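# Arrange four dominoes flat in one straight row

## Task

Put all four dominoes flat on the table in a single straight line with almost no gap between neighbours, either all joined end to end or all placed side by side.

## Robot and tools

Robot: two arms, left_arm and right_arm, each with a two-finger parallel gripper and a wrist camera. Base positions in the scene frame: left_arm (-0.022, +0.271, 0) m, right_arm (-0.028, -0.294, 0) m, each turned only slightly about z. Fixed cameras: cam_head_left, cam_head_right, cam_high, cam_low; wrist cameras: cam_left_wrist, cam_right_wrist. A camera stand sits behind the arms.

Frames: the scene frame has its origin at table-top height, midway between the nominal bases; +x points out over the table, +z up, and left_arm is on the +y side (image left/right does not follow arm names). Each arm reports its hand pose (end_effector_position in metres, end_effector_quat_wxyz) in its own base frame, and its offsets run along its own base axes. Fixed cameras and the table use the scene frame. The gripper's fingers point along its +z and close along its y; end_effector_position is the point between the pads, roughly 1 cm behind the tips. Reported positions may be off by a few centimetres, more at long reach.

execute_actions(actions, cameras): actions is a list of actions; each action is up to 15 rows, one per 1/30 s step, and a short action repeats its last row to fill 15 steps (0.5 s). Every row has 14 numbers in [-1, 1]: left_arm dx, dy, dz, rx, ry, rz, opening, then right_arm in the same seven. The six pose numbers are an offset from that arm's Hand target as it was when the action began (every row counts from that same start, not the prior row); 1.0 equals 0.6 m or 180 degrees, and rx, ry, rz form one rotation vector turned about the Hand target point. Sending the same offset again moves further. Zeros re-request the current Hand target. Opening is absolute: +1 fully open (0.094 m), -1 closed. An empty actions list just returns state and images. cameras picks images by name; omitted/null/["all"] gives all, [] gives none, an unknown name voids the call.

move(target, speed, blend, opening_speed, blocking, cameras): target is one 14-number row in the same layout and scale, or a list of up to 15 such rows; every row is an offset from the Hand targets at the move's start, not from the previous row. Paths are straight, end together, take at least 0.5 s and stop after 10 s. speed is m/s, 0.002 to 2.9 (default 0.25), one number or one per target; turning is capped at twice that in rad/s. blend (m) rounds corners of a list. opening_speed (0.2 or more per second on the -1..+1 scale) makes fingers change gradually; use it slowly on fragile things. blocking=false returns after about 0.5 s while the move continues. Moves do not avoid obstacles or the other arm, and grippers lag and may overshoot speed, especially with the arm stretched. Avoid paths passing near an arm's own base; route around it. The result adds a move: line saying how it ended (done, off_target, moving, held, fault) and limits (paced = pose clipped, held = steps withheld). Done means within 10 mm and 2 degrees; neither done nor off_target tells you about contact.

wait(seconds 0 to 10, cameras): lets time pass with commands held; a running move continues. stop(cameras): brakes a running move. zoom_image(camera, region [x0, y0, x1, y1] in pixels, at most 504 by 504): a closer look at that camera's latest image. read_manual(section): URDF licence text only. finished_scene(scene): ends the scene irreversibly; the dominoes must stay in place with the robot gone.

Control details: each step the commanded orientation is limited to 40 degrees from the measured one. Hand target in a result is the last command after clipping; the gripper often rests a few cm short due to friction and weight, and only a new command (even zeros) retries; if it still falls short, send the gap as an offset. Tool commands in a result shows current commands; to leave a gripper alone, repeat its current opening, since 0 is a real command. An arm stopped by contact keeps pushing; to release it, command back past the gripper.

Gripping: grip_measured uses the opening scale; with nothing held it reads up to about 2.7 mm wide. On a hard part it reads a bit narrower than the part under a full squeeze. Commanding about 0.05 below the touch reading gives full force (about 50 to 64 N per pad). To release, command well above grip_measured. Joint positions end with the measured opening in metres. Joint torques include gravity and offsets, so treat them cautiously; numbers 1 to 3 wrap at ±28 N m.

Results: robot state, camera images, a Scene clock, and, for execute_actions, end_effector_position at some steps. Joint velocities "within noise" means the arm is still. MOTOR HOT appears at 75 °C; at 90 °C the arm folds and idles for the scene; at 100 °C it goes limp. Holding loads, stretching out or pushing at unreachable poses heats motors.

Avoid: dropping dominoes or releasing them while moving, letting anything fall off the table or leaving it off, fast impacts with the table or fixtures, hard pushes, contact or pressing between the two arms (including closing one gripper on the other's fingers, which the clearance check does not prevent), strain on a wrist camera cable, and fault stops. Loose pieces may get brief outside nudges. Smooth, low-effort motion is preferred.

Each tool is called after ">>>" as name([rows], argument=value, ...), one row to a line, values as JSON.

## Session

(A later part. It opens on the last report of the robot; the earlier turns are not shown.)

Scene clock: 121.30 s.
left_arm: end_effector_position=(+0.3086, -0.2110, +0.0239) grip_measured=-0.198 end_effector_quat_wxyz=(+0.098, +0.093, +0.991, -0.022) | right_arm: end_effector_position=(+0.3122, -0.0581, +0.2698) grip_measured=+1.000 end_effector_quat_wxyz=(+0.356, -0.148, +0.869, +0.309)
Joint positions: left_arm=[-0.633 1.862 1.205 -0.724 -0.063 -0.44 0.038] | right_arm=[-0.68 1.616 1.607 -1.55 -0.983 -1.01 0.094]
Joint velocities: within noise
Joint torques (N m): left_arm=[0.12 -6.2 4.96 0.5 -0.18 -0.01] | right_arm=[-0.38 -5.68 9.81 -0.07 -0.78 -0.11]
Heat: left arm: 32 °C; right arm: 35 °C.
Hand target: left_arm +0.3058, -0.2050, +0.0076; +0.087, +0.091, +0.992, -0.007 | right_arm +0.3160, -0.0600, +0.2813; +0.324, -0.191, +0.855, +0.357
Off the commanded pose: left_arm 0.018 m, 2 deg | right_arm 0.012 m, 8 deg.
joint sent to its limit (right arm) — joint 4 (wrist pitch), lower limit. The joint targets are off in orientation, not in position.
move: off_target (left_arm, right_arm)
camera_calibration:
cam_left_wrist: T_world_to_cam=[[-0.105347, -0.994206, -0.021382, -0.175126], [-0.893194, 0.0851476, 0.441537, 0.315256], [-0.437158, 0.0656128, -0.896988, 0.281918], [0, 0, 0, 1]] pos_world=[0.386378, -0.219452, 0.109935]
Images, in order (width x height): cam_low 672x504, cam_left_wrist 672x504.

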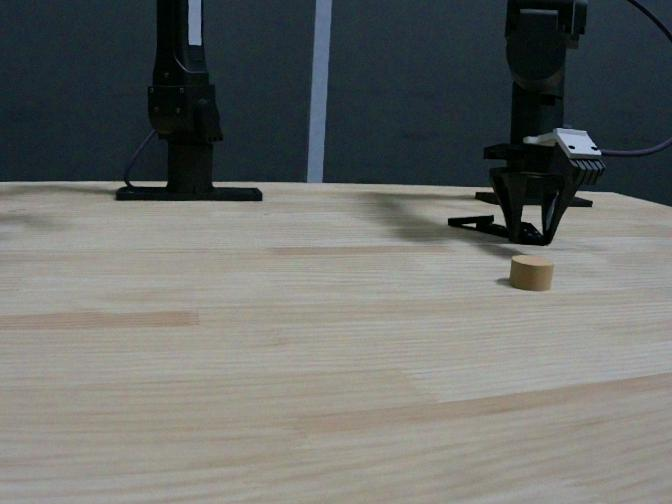

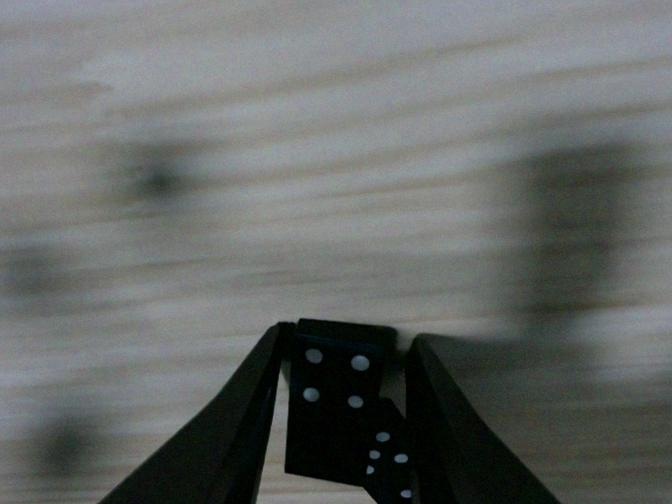

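>>> move(target=[-0.001,0,0.004,0,0,0,-0.8,0,0,0,0,0,0,1], opening_speed=0.4, cameras=["cam_left_wrist","cam_low"])

>>> move(target=[0.008,0,0.1,0,0,0,-0.8,0,0,0,0,0,0,1], speed=0.08)

Scene clock: 125.67 s.
left_arm: end_effector_position=(+0.3099, -0.2098, +0.0241) grip_measured=-0.503 end_effector_quat_wxyz=(+0.101, +0.092, +0.990, -0.018) | right_arm: end_effector_position=(+0.3122, -0.0581, +0.2698) grip_measured=+1.000 end_effector_quat_wxyz=(+0.356, -0.148, +0.869, +0.309)
Joint positions: left_arm=[-0.633 1.862 1.205 -0.723 -0.073 -0.44 0.023] | right_arm=[-0.68 1.616 1.607 -1.55 -0.983 -1.01 0.094]
Joint velocities: within noise
Joint torques (N m): left_arm=[0.02 -6.56 5.22 0.4 -0.1 -0.01] | right_arm=[-0.44 -5.68 9.68 -0.03 -0.8 -0.11]
Heat: left arm: 32 °C; right arm: 35 °C.
Hand target: left_arm +0.3053, -0.2051, +0.0100; +0.088, +0.091, +0.992, -0.008 | right_arm +0.3160, -0.0600, +0.2813; +0.324, -0.191, +0.855, +0.357
Off the commanded pose: left_arm 0.016 m, 2 deg | right_arm 0.012 m, 8 deg.
joint sent to its limit (right arm) — joint 4 (wrist pitch), lower limit. The joint targets are off in orientation, not in position.
move: off_target (left_arm, right_arm)
camera_calibration:
cam_left_wrist: T_world_to_cam=[[-0.10335, -0.99423, -0.0287436, -0.174224], [-0.896287, 0.0805606, 0.436096, 0.31637], [-0.431264, 0.0708329, -0.899441, 0.281963], [0, 0, 0, 1]] pos_world=[0.387153, -0.218678, 0.110633]
Images, in order (width x height): cam_low 672x504, cam_left_wrist 672x504.

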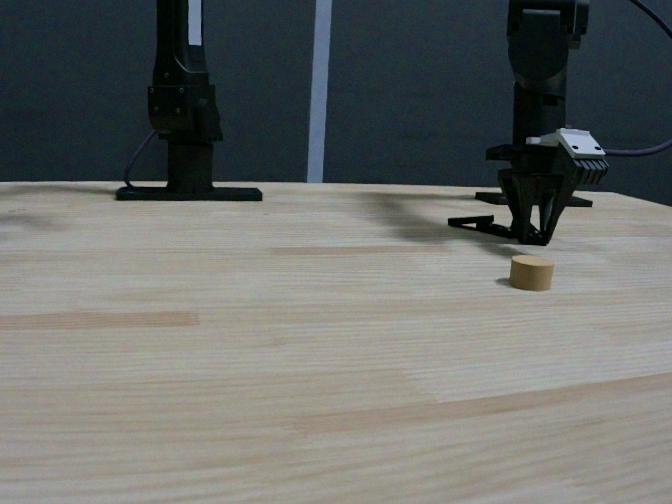

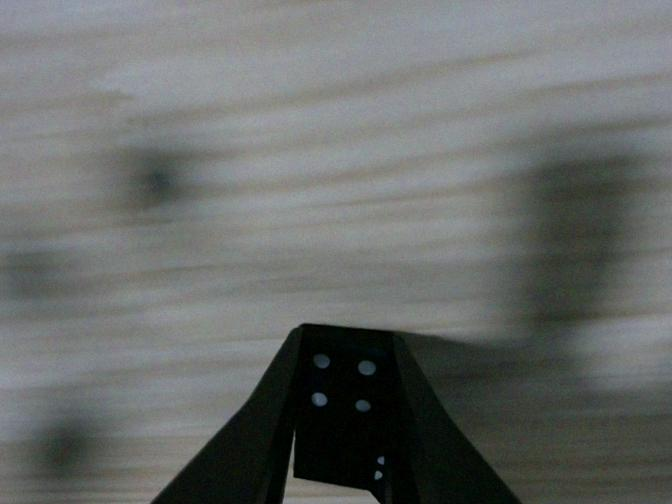

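Scene clock: 127.13 s.
left_arm: end_effector_position=(+0.3052, -0.2051, +0.0551) grip_measured=-0.503 end_effector_quat_wxyz=(+0.073, +0.093, +0.993, -0.001) | right_arm: end_effector_position=(+0.3122, -0.0581, +0.2698) grip_measured=+1.000 end_effector_quat_wxyz=(+0.356, -0.148, +0.869, +0.309)
Joint positions: left_arm=[-0.63 1.852 1.335 -0.927 -0.073 -0.438 0.023] | right_arm=[-0.68 1.616 1.607 -1.55 -0.983 -1.01 0.094]
Joint velocities: within noise
Joint torques (N m): left_arm=[0.51 -10.48 8.95 -0.06 -0.08 0.05] | right_arm=[-0.5 -5.7 9.73 -0.04 -0.8 -0.1]
Heat: left arm: 32 °C; right arm: 35 °C.
Hand target: left_arm +0.3100, -0.2051, +0.0700; +0.087, +0.091, +0.992, -0.008 | right_arm +0.3160, -0.0600, +0.2813; +0.324, -0.191, +0.855, +0.357
Off the commanded pose: left_arm 0.016 m, 2 deg | right_arm 0.012 m, 8 deg.
joint sent to its limit (right arm) — joint 4 (wrist pitch), lower limit. The joint targets are off in orientation, not in position.
move: off_target (left_arm, right_arm)
camera_calibration:
cam_left_wrist: T_world_to_cam=[[-0.104994, -0.992548, -0.0618424, -0.16652], [-0.872099, 0.0620101, 0.485384, 0.284344], [-0.477932, 0.104895, -0.872111, 0.327182], [0, 0, 0, 1]] pos_world=[0.386864, -0.217231, 0.137025]
cam_right_wrist: T_world_to_cam=[[0.575949, -0.711614, -0.402355, -0.109811], [-0.817325, -0.511032, -0.266133, 0.330231], [-0.0162327, 0.482133, -0.875948, 0.372664], [0, 0, 0, 1]] pos_world=[0.3392, -0.0890579, 0.370137]

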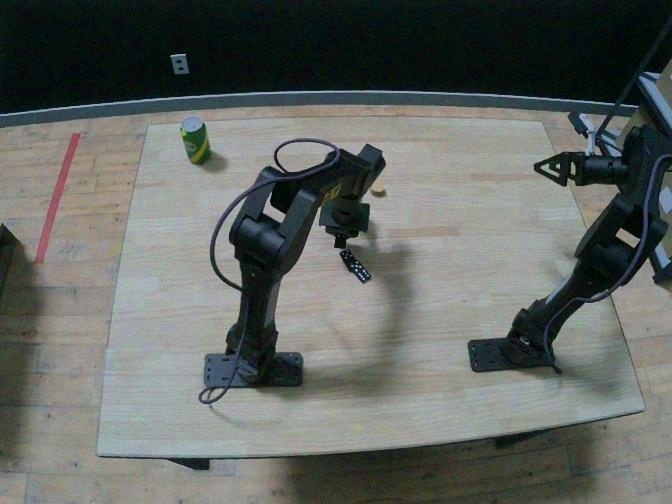

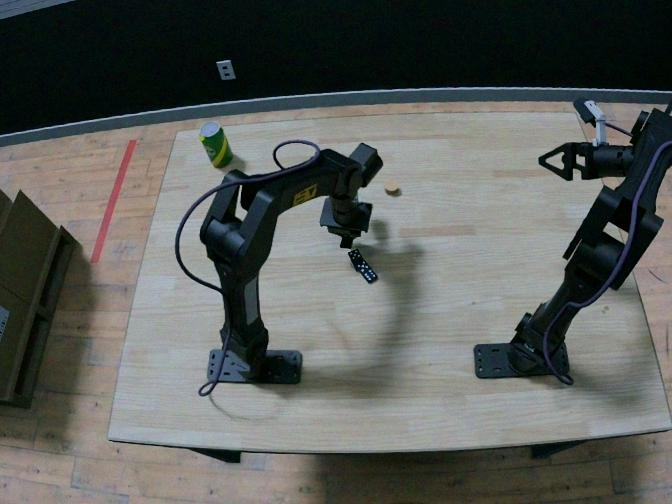

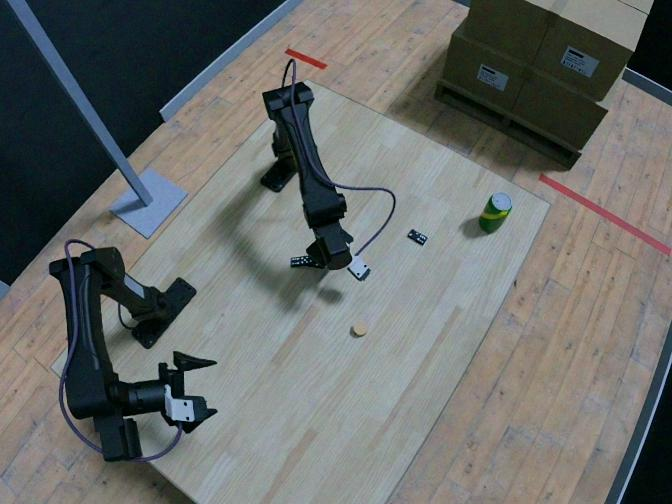

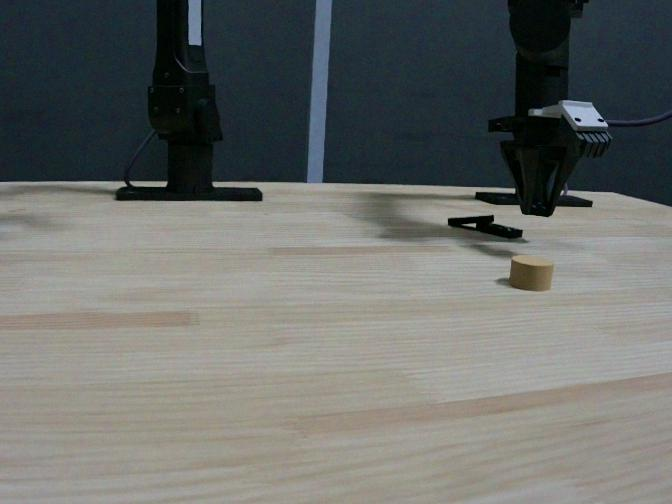

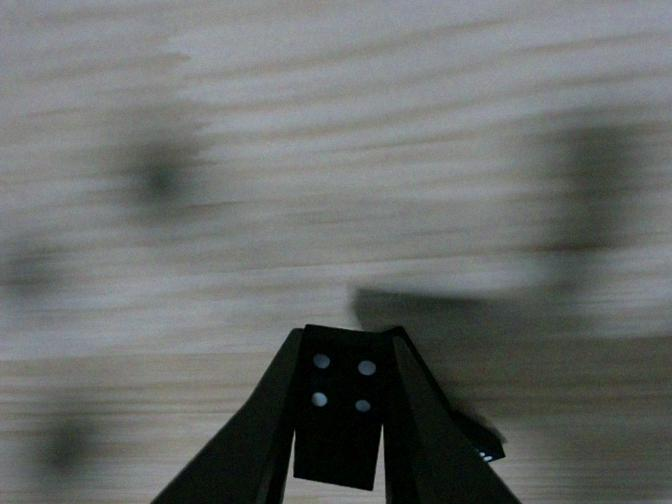

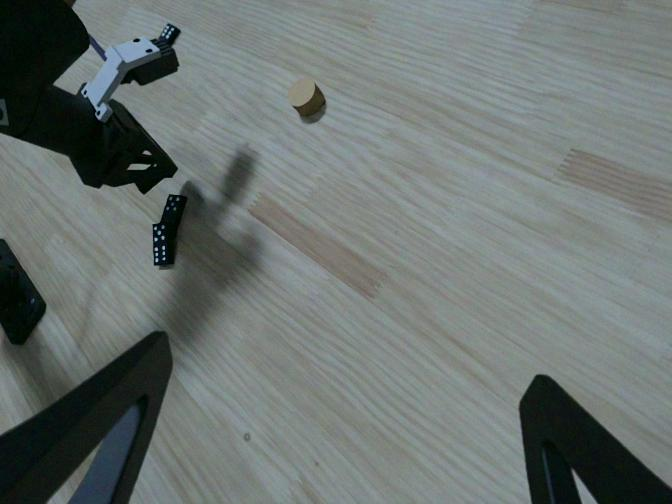

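>>> move(target=[0.143,0.342,0.033,-0.005,-0.0552,0.0581,-0.8,0,0,0,0,0,0,1], speed=0.2)

>>> zoom_image(camera="cam_left_wrist", region=[200, 130, 500, 500])

>>> zoom_image(camera="cam_high", region=[370, 170, 470, 260])

Scene clock: 136.80 s.
left_arm: end_effector_position=(+0.3864, +0.0026, +0.0800) grip_measured=-0.503 end_effector_quat_wxyz=(+0.156, -0.004, +0.988, +0.004) | right_arm: end_effector_position=(+0.3122, -0.0581, +0.2698) grip_measured=+1.000 end_effector_quat_wxyz=(+0.356, -0.148, +0.869, +0.309)
Joint positions: left_arm=[0 1.74 1.259 -0.776 -0.009 -0.007 0.023] | right_arm=[-0.68 1.616 1.607 -1.55 -0.983 -1.01 0.094]
Joint velocities: within noise
Joint torques (N m): left_arm=[-0.29 -8.09 9.73 0.59 0.07 0.03] | right_arm=[-0.43 -5.74 9.83 -0.05 -0.8 -0.12]
Heat: left arm: 33 °C; right arm: 35 °C.
Hand target: left_arm +0.3958, +0.0000, +0.0898; +0.174, +0.000, +0.985, +0.001 | right_arm +0.3160, -0.0600, +0.2813; +0.324, -0.191, +0.855, +0.357
Off the commanded pose: left_arm 0.014 m, 2 deg | right_arm 0.012 m, 8 deg.
joint sent to its limit (right arm) — joint 4 (wrist pitch), lower limit. The joint targets are off in orientation, not in position.
move: off_target (left_arm, right_arm)
camera_calibration:
cam_left_wrist: T_world_to_cam=[[0.0977399, -0.994296, -0.042685, -0.030129], [-0.936432, -0.106404, 0.334324, 0.367532], [-0.336959, 0.00729485, -0.941491, 0.317339], [0, 0, 0, 1]] pos_world=[0.454044, 0.00683489, 0.174611]
cam_right_wrist: T_world_to_cam=[[0.575949, -0.711614, -0.402355, -0.109811], [-0.817325, -0.511032, -0.266133, 0.330231], [-0.0162327, 0.482133, -0.875948, 0.372664], [0, 0, 0, 1]] pos_world=[0.3392, -0.0890579, 0.370137]

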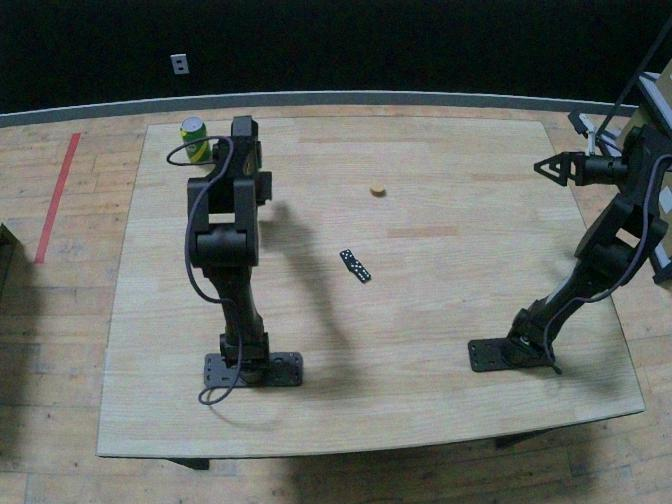

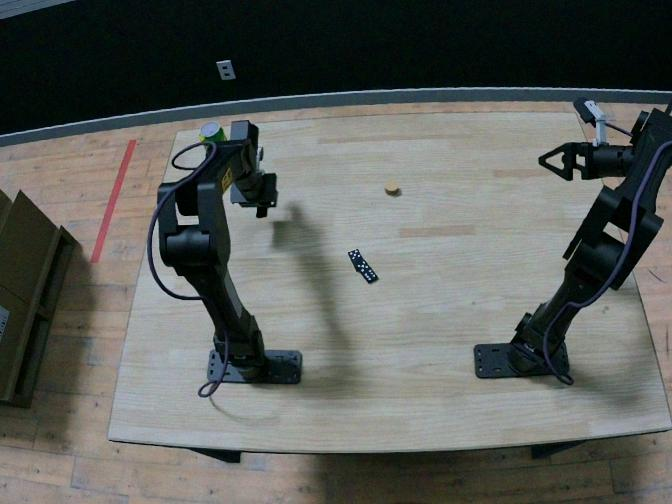

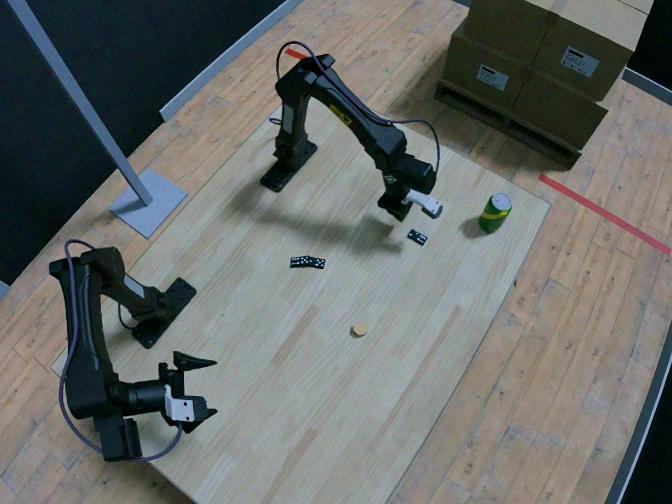

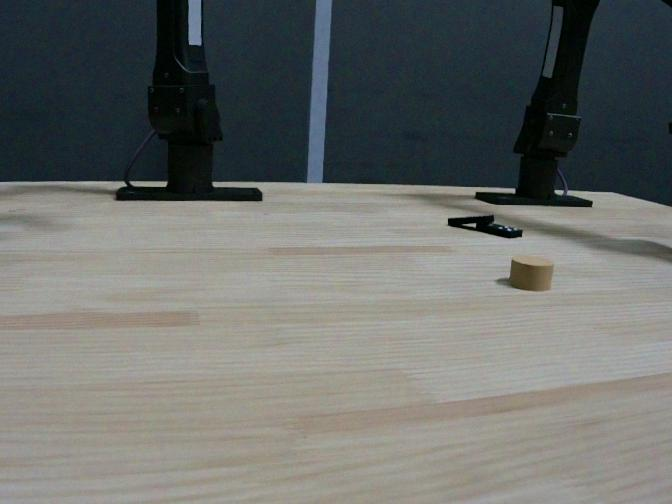

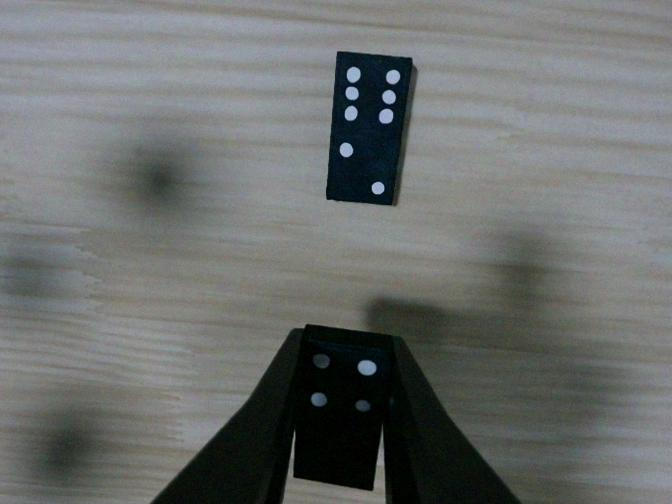

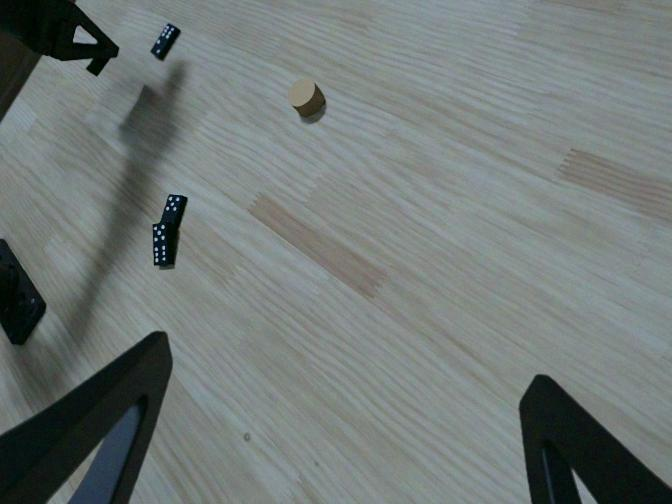

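Scaled by 1.362 from the camera's 672x504 image, which has a finer 960x720 frame.

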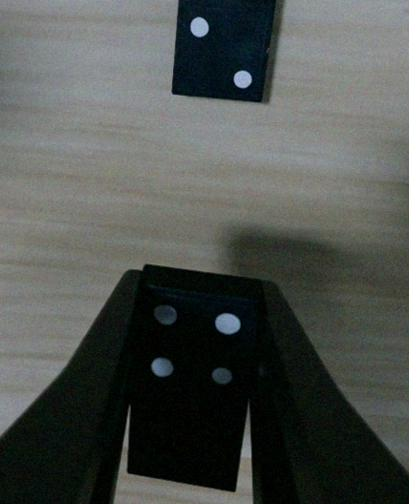

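Scaled by 5.040 from the camera's 672x504 image, which has a finer 960x720 frame.

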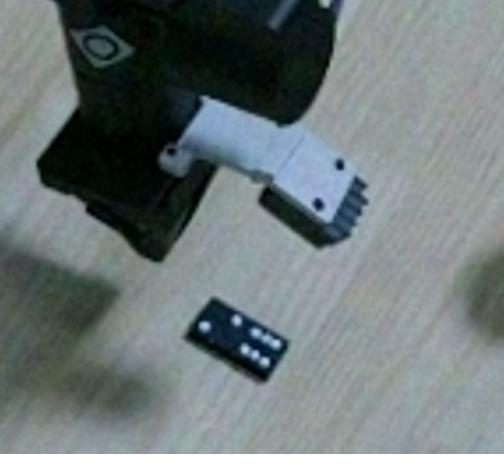

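>>> move(target=[0.005,-0.0035,-0.075,0,0.008,0.006,-0.8,0,0,0,0,0,0,1], speed=0.08, cameras=["cam_left_wrist"])

Scene clock: 143.43 s.
left_arm: end_effector_position=(+0.4013, +0.0005, +0.0559) grip_measured=-0.503 end_effector_quat_wxyz=(+0.173, -0.010, +0.985, +0.002) | right_arm: end_effector_position=(+0.3122, -0.0581, +0.2698) grip_measured=+1.000 end_effector_quat_wxyz=(+0.356, -0.148, +0.869, +0.309)
Joint positions: left_arm=[-0.005 1.794 1.212 -0.642 -0.009 -0.023 0.023] | right_arm=[-0.68 1.616 1.607 -1.55 -0.983 -1.01 0.094]
Joint velocities: within noise
Joint torques (N m): left_arm=[-0.65 -6.58 6.53 0.74 -0.04 -0.05] | right_arm=[-0.44 -5.68 9.81 -0.05 -0.82 -0.1]
Heat: left arm: 33 °C; right arm: 35 °C.
Hand target: left_arm +0.3988, -0.0021, +0.0448; +0.162, -0.009, +0.987, +0.002 | right_arm +0.3160, -0.0600, +0.2813; +0.324, -0.191, +0.855, +0.357
Off the commanded pose: left_arm 0.012 m, 1 deg | right_arm 0.012 m, 8 deg.
joint sent to its limit (right arm) — joint 4 (wrist pitch), lower limit. The joint targets are off in orientation, not in position.
move: off_target (left_arm, right_arm)
camera_calibration:
cam_left_wrist: T_world_to_cam=[[0.109101, -0.993465, -0.0335267, -0.0397554], [-0.946288, -0.114129, 0.302512, 0.395109], [-0.304362, -0.00127853, -0.952556, 0.287121], [0, 0, 0, 1]] pos_world=[0.465613, 0.00596497, 0.152641]
Images, in order (width x height): cam_left_wrist 672x504.

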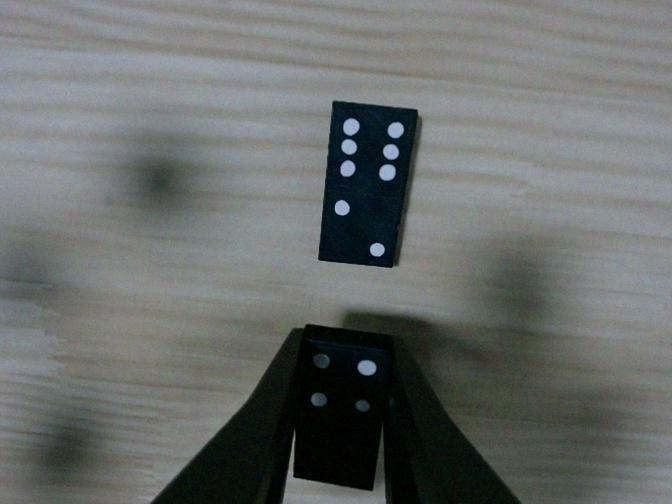

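>>> move([
  [-0.001,-0.0025,-0.03,0,0,0,-0.8,0,0,0,0,0,0,1],
  [-0.004,-0.0025,-0.06,0,0,0,-0.8,0,0,0,0,0,0,1],
], speed=[0.05,0.025], cameras=["cam_left_wrist"])

Scene clock: 149.60 s.
left_arm: end_effector_position=(+0.4037, -0.0016, +0.0265) grip_measured=-0.503 end_effector_quat_wxyz=(+0.182, -0.009, +0.983, +0.001) | right_arm: end_effector_position=(+0.3122, -0.0581, +0.2698) grip_measured=+1.000 end_effector_quat_wxyz=(+0.356, -0.148, +0.869, +0.309)
Joint positions: left_arm=[-0.011 1.834 1.13 -0.501 -0.009 -0.028 0.023] | right_arm=[-0.68 1.616 1.607 -1.55 -0.983 -1.01 0.094]
Joint velocities: within noise
Joint torques (N m): left_arm=[-0.57 -6.02 5.41 0.74 -0.05 -0.05] | right_arm=[-0.47 -5.74 9.83 -0.04 -0.85 -0.11]
Heat: left arm: 33 °C; right arm: 35 °C.
Hand target: left_arm +0.3965, -0.0035, +0.0088; +0.162, -0.009, +0.987, +0.002 | right_arm +0.3160, -0.0600, +0.2813; +0.324, -0.191, +0.855, +0.357
Off the commanded pose: left_arm 0.019 m, 2 deg | right_arm 0.012 m, 8 deg.
joint sent to its limit (right arm) — joint 4 (wrist pitch), lower limit. The joint targets are off in orientation, not in position.
move: off_target (left_arm, right_arm)
camera_calibration:
cam_left_wrist: T_world_to_cam=[[0.108662, -0.993632, -0.0298025, -0.0431173], [-0.951672, -0.112643, 0.285713, 0.408679], [-0.28725, -0.00268406, -0.957852, 0.253174], [0, 0, 0, 1]] pos_world=[0.466338, 0.00387179, 0.124453]
Images, in order (width x height): cam_left_wrist 672x504.

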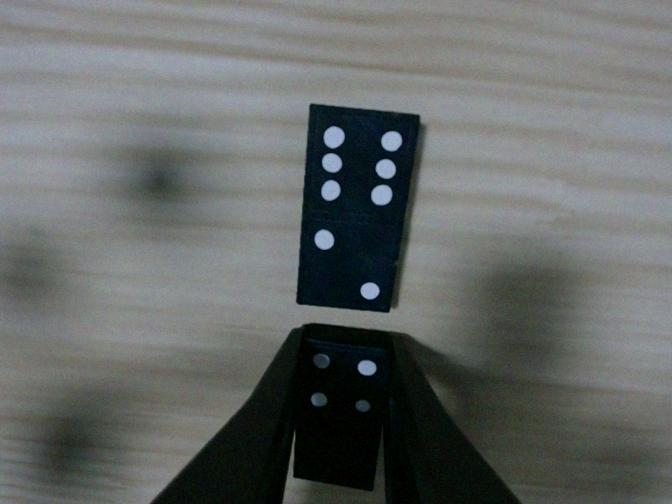

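>>> move(target=[0.007,0.006,0.003,0,0,0,-0.8,0,0,0,0,0,0,1], speed=0.03, cameras=["cam_left_wrist"])

Scene clock: 154.63 s.
left_arm: end_effector_position=(+0.4037, -0.0016, +0.0261) grip_measured=-0.503 end_effector_quat_wxyz=(+0.181, -0.009, +0.983, +0.001) | right_arm: end_effector_position=(+0.3122, -0.0581, +0.2698) grip_measured=+1.000 end_effector_quat_wxyz=(+0.356, -0.148, +0.869, +0.309)
Joint positions: left_arm=[-0.011 1.836 1.13 -0.501 -0.009 -0.028 0.023] | right_arm=[-0.68 1.616 1.607 -1.55 -0.983 -1.01 0.094]
Joint velocities: within noise
Joint torques (N m): left_arm=[0.2 -5.38 7.31 0.58 0.01 0.05] | right_arm=[-0.43 -5.75 9.72 -0.05 -0.78 -0.1]
Heat: left arm: 33 °C; right arm: 35 °C.
Hand target: left_arm +0.4007, +0.0001, +0.0107; +0.162, -0.009, +0.987, +0.002 | right_arm +0.3160, -0.0600, +0.2813; +0.324, -0.191, +0.855, +0.357
Off the commanded pose: left_arm 0.016 m, 2 deg | right_arm 0.012 m, 8 deg.
joint sent to its limit (right arm) — joint 4 (wrist pitch), lower limit. The joint targets are off in orientation, not in position.
move: off_target (left_arm, right_arm)
camera_calibration:
cam_left_wrist: T_world_to_cam=[[0.108639, -0.993632, -0.0298813, -0.043112], [-0.951464, -0.112642, 0.286405, 0.408642], [-0.287948, -0.00268395, -0.957642, 0.252994], [0, 0, 0, 1]] pos_world=[0.466341, 0.00387179, 0.123953]
Images, in order (width x height): cam_left_wrist 672x504.

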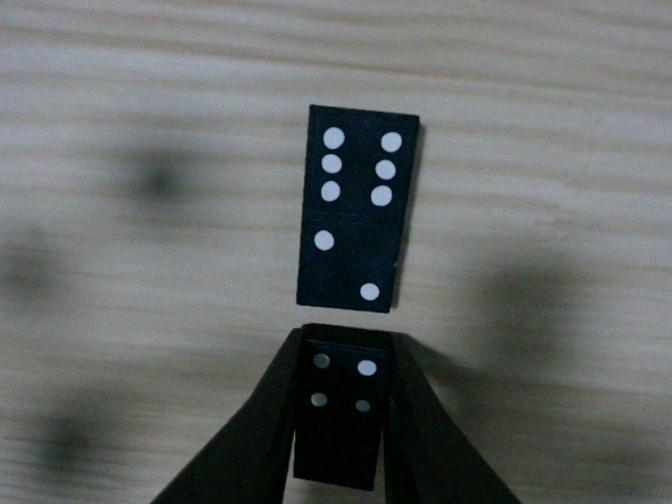

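>>> move(target=[0.007,0.004,0.002,0,0,0,-0.8,0,0,0,0,0,0,1], speed=0.03, cameras=["cam_left_wrist"])

Scene clock: 156.93 s.
left_arm: end_effector_position=(+0.4072, -0.0006, +0.0260) grip_measured=-0.503 end_effector_quat_wxyz=(+0.182, -0.008, +0.983, +0.002) | right_arm: end_effector_position=(+0.3122, -0.0581, +0.2698) grip_measured=+1.000 end_effector_quat_wxyz=(+0.356, -0.148, +0.869, +0.309)
Joint positions: left_arm=[-0.008 1.846 1.143 -0.501 -0.009 -0.022 0.023] | right_arm=[-0.68 1.616 1.607 -1.55 -0.983 -1.01 0.094]
Joint velocities: within noise
Joint torques (N m): left_arm=[0.65 -5.37 8.12 0.5 0 0.07] | right_arm=[-0.32 -5.83 9.83 -0.07 -0.84 -0.11]
Heat: left arm: 33 °C; right arm: 35 °C.
Hand target: left_arm +0.4048, +0.0025, +0.0117; +0.161, -0.009, +0.987, +0.002 | right_arm +0.3160, -0.0600, +0.2813; +0.324, -0.191, +0.855, +0.357
Off the commanded pose: left_arm 0.015 m, 2 deg | right_arm 0.012 m, 8 deg.
joint sent to its limit (right arm) — joint 4 (wrist pitch), lower limit. The joint targets are off in orientation, not in position.
move: off_target (left_arm, right_arm)
camera_calibration:
cam_left_wrist: T_world_to_cam=[[0.105979, -0.993861, -0.0317592, -0.0412975], [-0.952315, -0.110635, 0.284352, 0.412466], [-0.28612, 0.00010947, -0.958194, 0.253235], [0, 0, 0, 1]] pos_world=[0.46963, 0.00456163, 0.124051]
Images, in order (width x height): cam_left_wrist 672x504.

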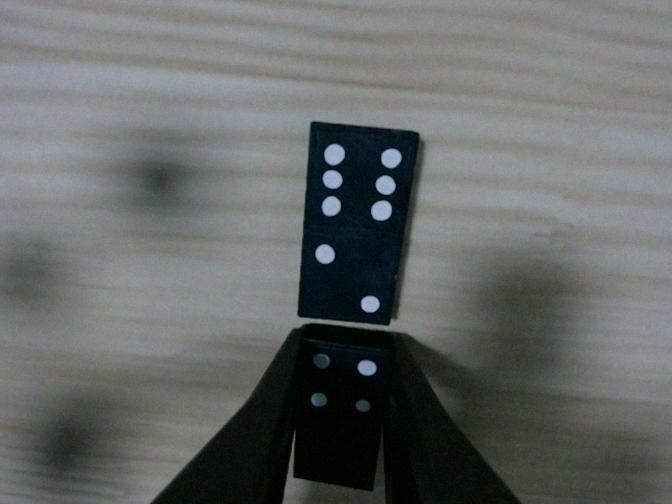

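>>> move(target=[0,0.0045,0.0,0,0,0,-0.8,0,0,0,0,0,0,1], speed=0.03, cameras=["cam_left_wrist"])

Scene clock: 160.40 s.
left_arm: end_effector_position=(+0.4071, -0.0002, +0.0260) grip_measured=-0.503 end_effector_quat_wxyz=(+0.182, -0.006, +0.983, -0.001) | right_arm: end_effector_position=(+0.3122, -0.0581, +0.2698) grip_measured=+1.000 end_effector_quat_wxyz=(+0.356, -0.148, +0.869, +0.309)
Joint positions: left_arm=[-0.003 1.846 1.143 -0.502 -0.001 -0.015 0.023] | right_arm=[-0.68 1.616 1.607 -1.55 -0.983 -1.01 0.094]
Joint velocities: within noise
Joint torques (N m): left_arm=[0.92 -5.37 8.12 0.5 -0.01 0.07] | right_arm=[-0.4 -5.78 9.74 -0.1 -0.81 -0.11]
Heat: left arm: 33 °C; right arm: 35 °C.
Hand target: left_arm +0.4048, +0.0052, +0.0117; +0.161, -0.009, +0.987, +0.002 | right_arm +0.3160, -0.0600, +0.2813; +0.324, -0.191, +0.855, +0.357
Off the commanded pose: left_arm 0.015 m, 2 deg | right_arm 0.012 m, 8 deg.
joint sent to its limit (right arm) — joint 4 (wrist pitch), lower limit. The joint targets are off in orientation, not in position.
move: off_target (left_arm, right_arm)
camera_calibration:
cam_left_wrist: T_world_to_cam=[[0.101222, -0.994513, -0.0264272, -0.0391077], [-0.952689, -0.104549, 0.285399, 0.412573], [-0.286596, -0.00371188, -0.958044, 0.253369], [0, 0, 0, 1]] pos_world=[0.469627, 0.0051816, 0.123957]
Images, in order (width x height): cam_left_wrist 672x504.

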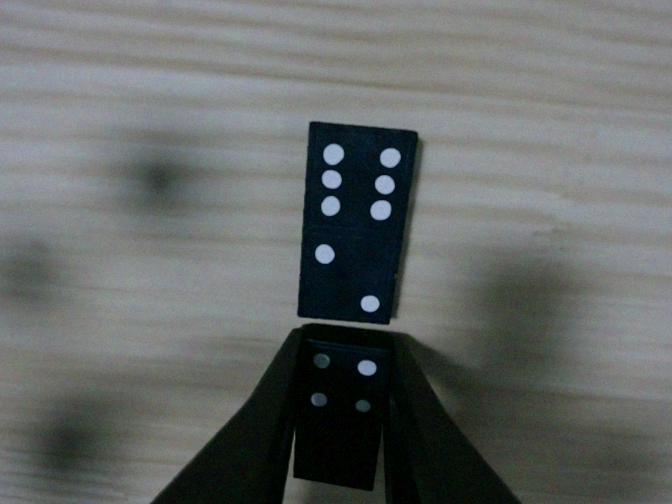

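>>> move(target=[0,0.004,0.005,0,0,0,-0.8,0,0,0,0,0,0,1], speed=0.03, cameras=["cam_left_wrist"])

Scene clock: 162.37 s.
left_arm: end_effector_position=(+0.4074, +0.0033, +0.0264) grip_measured=-0.503 end_effector_quat_wxyz=(+0.182, -0.007, +0.983, -0.001) | right_arm: end_effector_position=(+0.3122, -0.0581, +0.2698) grip_measured=+1.000 end_effector_quat_wxyz=(+0.356, -0.148, +0.869, +0.309)
Joint positions: left_arm=[0.007 1.846 1.145 -0.503 0.002 -0.008 0.023] | right_arm=[-0.68 1.616 1.607 -1.55 -0.983 -1.01 0.094]
Joint velocities: within noise
Joint torques (N m): left_arm=[0.68 -5.7 8.59 0.39 -0.05 0.03] | right_arm=[-0.36 -5.75 9.8 -0.08 -0.79 -0.09]
Heat: left arm: 33 °C; right arm: 35 °C.
Hand target: left_arm +0.4048, +0.0076, +0.0147; +0.161, -0.009, +0.987, +0.002 | right_arm +0.3160, -0.0600, +0.2813; +0.324, -0.191, +0.855, +0.357
Off the commanded pose: left_arm 0.013 m, 2 deg | right_arm 0.012 m, 8 deg.
joint sent to its limit (right arm) — joint 4 (wrist pitch), lower limit. The joint targets are off in orientation, not in position.
move: off_target (left_arm, right_arm)
camera_calibration:
cam_left_wrist: T_world_to_cam=[[0.103057, -0.99432, -0.0265813, -0.0363816], [-0.952727, -0.106355, 0.284607, 0.413156], [-0.285817, -0.00400599, -0.958276, 0.253488], [0, 0, 0, 1]] pos_world=[0.469825, 0.00878157, 0.124357]
Images, in order (width x height): cam_left_wrist 672x504.

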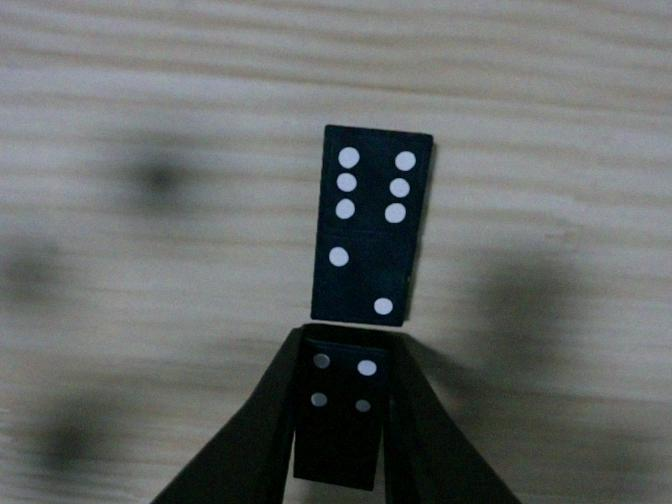

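>>> move(target=[0,-0.004,-0.004,0,0,0,-0.8,0,0,0,0,0,0,1], speed=0.03, cameras=["cam_left_wrist"])

>>> move(target=[0,0,0,0,0,0,-0.25,0,0,0,0,0,0,1], opening_speed=0.3, cameras=["cam_left_wrist"])

>>> move(target=[-0.01,0,0.09,0,0,0,-0.25,0,0,0,0,0,0,1], speed=0.08)

Scene clock: 166.93 s.
left_arm: end_effector_position=(+0.4074, +0.0033, +0.0263) grip_measured=-0.503 end_effector_quat_wxyz=(+0.182, -0.006, +0.983, -0.001) | right_arm: end_effector_position=(+0.3122, -0.0581, +0.2698) grip_measured=+1.000 end_effector_quat_wxyz=(+0.356, -0.148, +0.869, +0.309)
Joint positions: left_arm=[0.007 1.847 1.145 -0.503 0.002 -0.007 0.023] | right_arm=[-0.68 1.616 1.607 -1.55 -0.983 -1.01 0.094]
Joint velocities: within noise
Joint torques (N m): left_arm=[0.1 -5.48 8.12 0.48 -0.08 -0.01] | right_arm=[-0.42 -5.71 9.77 -0.07 -0.81 -0.08]
Heat: left arm: 33 °C; right arm: 35 °C.
Hand target: left_arm +0.4048, +0.0052, +0.0124; +0.162, -0.009, +0.987, +0.002 | right_arm +0.3160, -0.0600, +0.2813; +0.324, -0.191, +0.855, +0.357
Off the commanded pose: left_arm 0.014 m, 2 deg | right_arm 0.012 m, 8 deg.
joint sent to its limit (right arm) — joint 4 (wrist pitch), lower limit. The joint targets are off in orientation, not in position.
move: off_target (left_arm, right_arm)
camera_calibration:
cam_left_wrist: T_world_to_cam=[[0.102323, -0.994387, -0.026924, -0.0360974], [-0.952688, -0.105748, 0.284961, 0.413107], [-0.286209, -0.00350791, -0.958161, 0.253557], [0, 0, 0, 1]] pos_world=[0.469826, 0.00867993, 0.124257]
Images, in order (width x height): cam_left_wrist 672x504.

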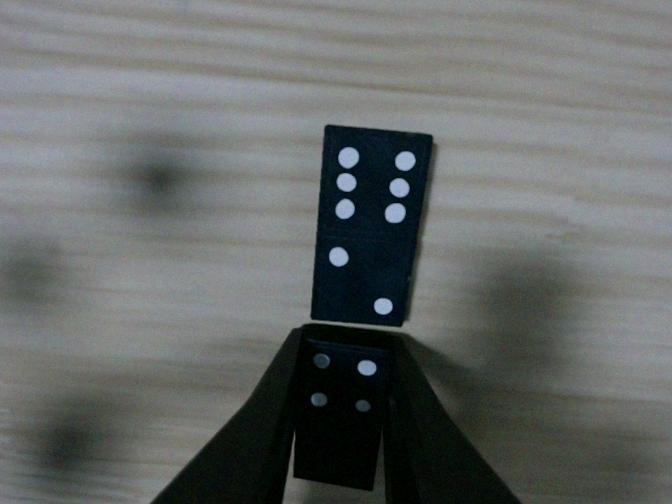

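Scene clock: 168.97 s.
left_arm: end_effector_position=(+0.4075, +0.0032, +0.0263) grip_measured=-0.252 end_effector_quat_wxyz=(+0.182, -0.006, +0.983, -0.001) | right_arm: end_effector_position=(+0.3122, -0.0581, +0.2698) grip_measured=+1.000 end_effector_quat_wxyz=(+0.356, -0.148, +0.869, +0.309)
Joint positions: left_arm=[0.007 1.847 1.145 -0.502 0.002 -0.007 0.035] | right_arm=[-0.68 1.616 1.607 -1.55 -0.983 -1.01 0.094]
Joint velocities: within noise
Joint torques (N m): left_arm=[0.12 -5.49 8.12 0.49 -0.08 -0.01] | right_arm=[-0.39 -5.76 9.84 -0.05 -0.83 -0.11]
Heat: left arm: 33 °C; right arm: 35 °C.
Hand target: left_arm +0.4049, +0.0052, +0.0125; +0.162, -0.009, +0.987, +0.002 | right_arm +0.3160, -0.0600, +0.2813; +0.324, -0.191, +0.855, +0.357
Off the commanded pose: left_arm 0.014 m, 2 deg | right_arm 0.012 m, 8 deg.
joint sent to its limit (right arm) — joint 4 (wrist pitch), lower limit. The joint targets are off in orientation, not in position.
move: off_target (left_arm, right_arm)
camera_calibration:
cam_left_wrist: T_world_to_cam=[[0.102233, -0.994406, -0.0265392, -0.0361113], [-0.952817, -0.105553, 0.284603, 0.413304], [-0.285813, -0.00380878, -0.958278, 0.253416], [0, 0, 0, 1]] pos_world=[0.469924, 0.0086813, 0.124257]
Images, in order (width x height): cam_left_wrist 672x504.

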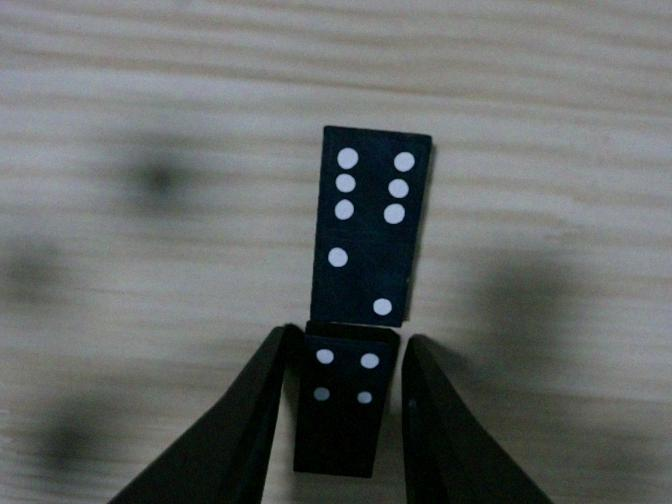

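Scene clock: 170.37 s.
left_arm: end_effector_position=(+0.3953, +0.0032, +0.0523) grip_measured=-0.252 end_effector_quat_wxyz=(+0.148, -0.006, +0.989, -0.001) | right_arm: end_effector_position=(+0.3122, -0.0581, +0.2698) grip_measured=+1.000 end_effector_quat_wxyz=(+0.356, -0.148, +0.869, +0.309)
Joint positions: left_arm=[0.007 1.815 1.24 -0.699 0.002 -0.007 0.035] | right_arm=[-0.68 1.616 1.607 -1.55 -0.983 -1.01 0.094]
Joint velocities: within noise
Joint torques (N m): left_arm=[0.13 -10.13 9.05 0.29 -0.08 -0.01] | right_arm=[-0.47 -5.71 9.78 -0.02 -0.8 -0.11]
Heat: left arm: 33 °C; right arm: 35 °C.
Hand target: left_arm +0.3989, +0.0052, +0.0665; +0.162, -0.009, +0.987, +0.002 | right_arm +0.3160, -0.0600, +0.2813; +0.324, -0.191, +0.855, +0.357
Off the commanded pose: left_arm 0.015 m, 2 deg | right_arm 0.012 m, 8 deg.
joint sent to its limit (right arm) — joint 4 (wrist pitch), lower limit. The joint targets are off in orientation, not in position.
move: off_target (left_arm, right_arm)
camera_calibration:
cam_left_wrist: T_world_to_cam=[[0.100133, -0.994426, -0.0330283, -0.0330554], [-0.93079, -0.105352, 0.350046, 0.382178], [-0.351574, -0.0043089, -0.93615, 0.29972], [0, 0, 0, 1]] pos_world=[0.464411, 0.00868351, 0.145711]
cam_right_wrist: T_world_to_cam=[[0.575949, -0.711614, -0.402355, -0.109811], [-0.817325, -0.511032, -0.266133, 0.330231], [-0.0162327, 0.482133, -0.875948, 0.372664], [0, 0, 0, 1]] pos_world=[0.3392, -0.0890579, 0.370137]

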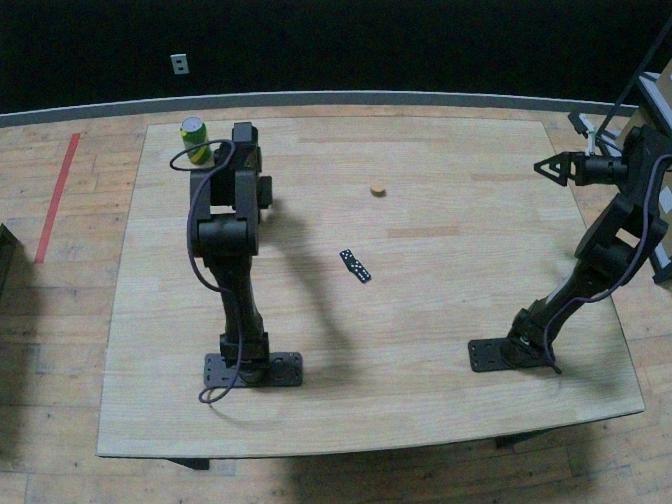

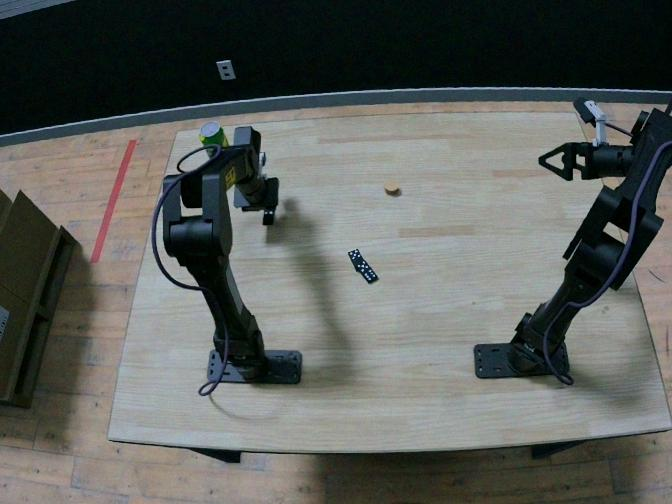

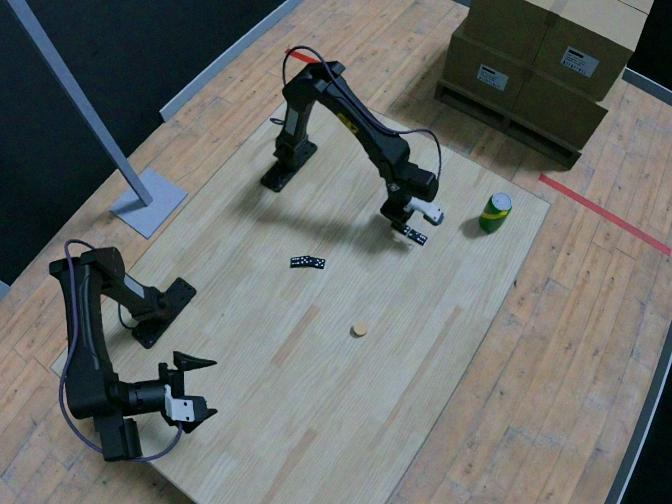

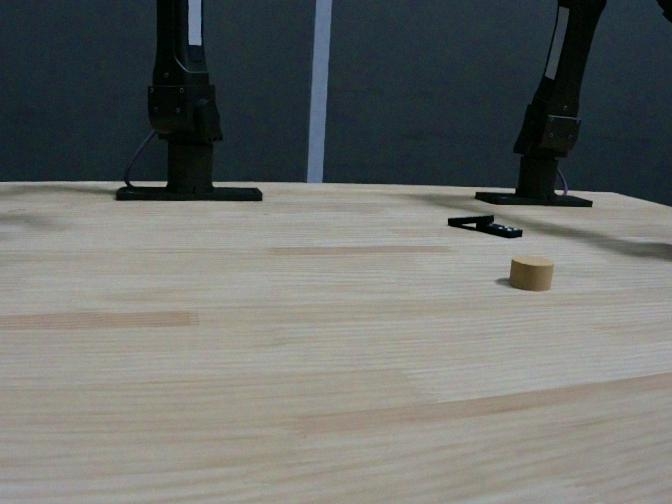

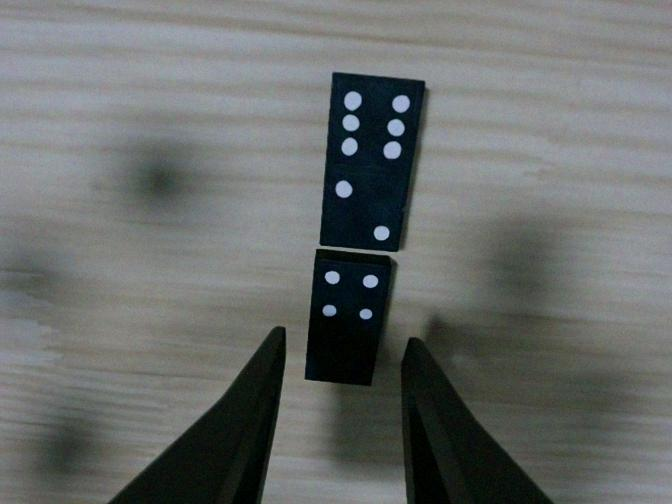

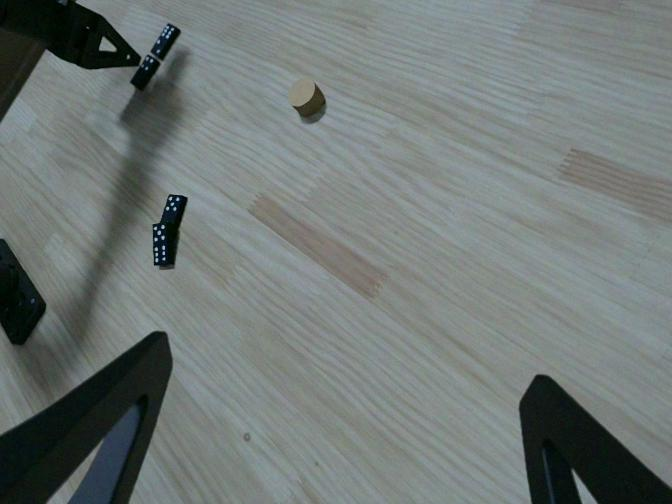

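>>> zoom_image(camera="cam_left_wrist", region=[270, 60, 470, 400])

>>> zoom_image(camera="cam_low", region=[430, 195, 550, 255])

>>> zoom_image(camera="cam_right_wrist", region=[120, 170, 240, 290])

Scaled by 1.482 from the camera's 672x504 image, which has a finer 960x720 frame.

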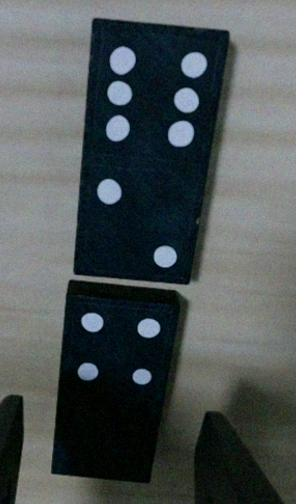

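Scaled by 4.200 from the camera's 672x504 image, which has a finer 960x720 frame.

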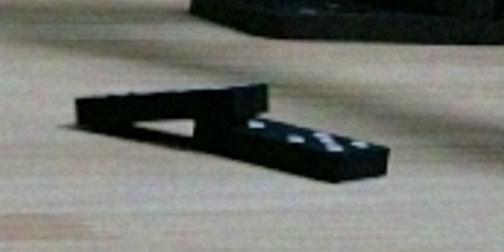

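Scaled by 4.200 from the camera's 672x504 image, which has a finer 960x720 frame.

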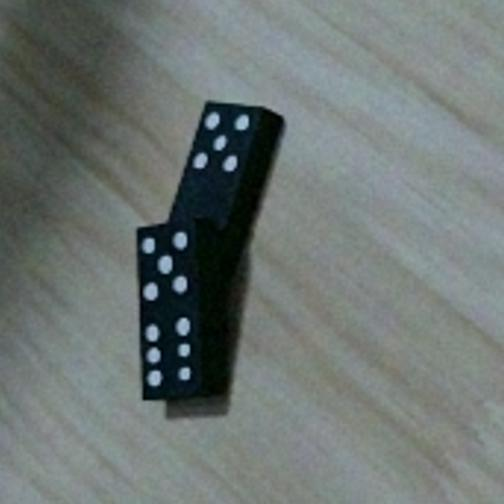

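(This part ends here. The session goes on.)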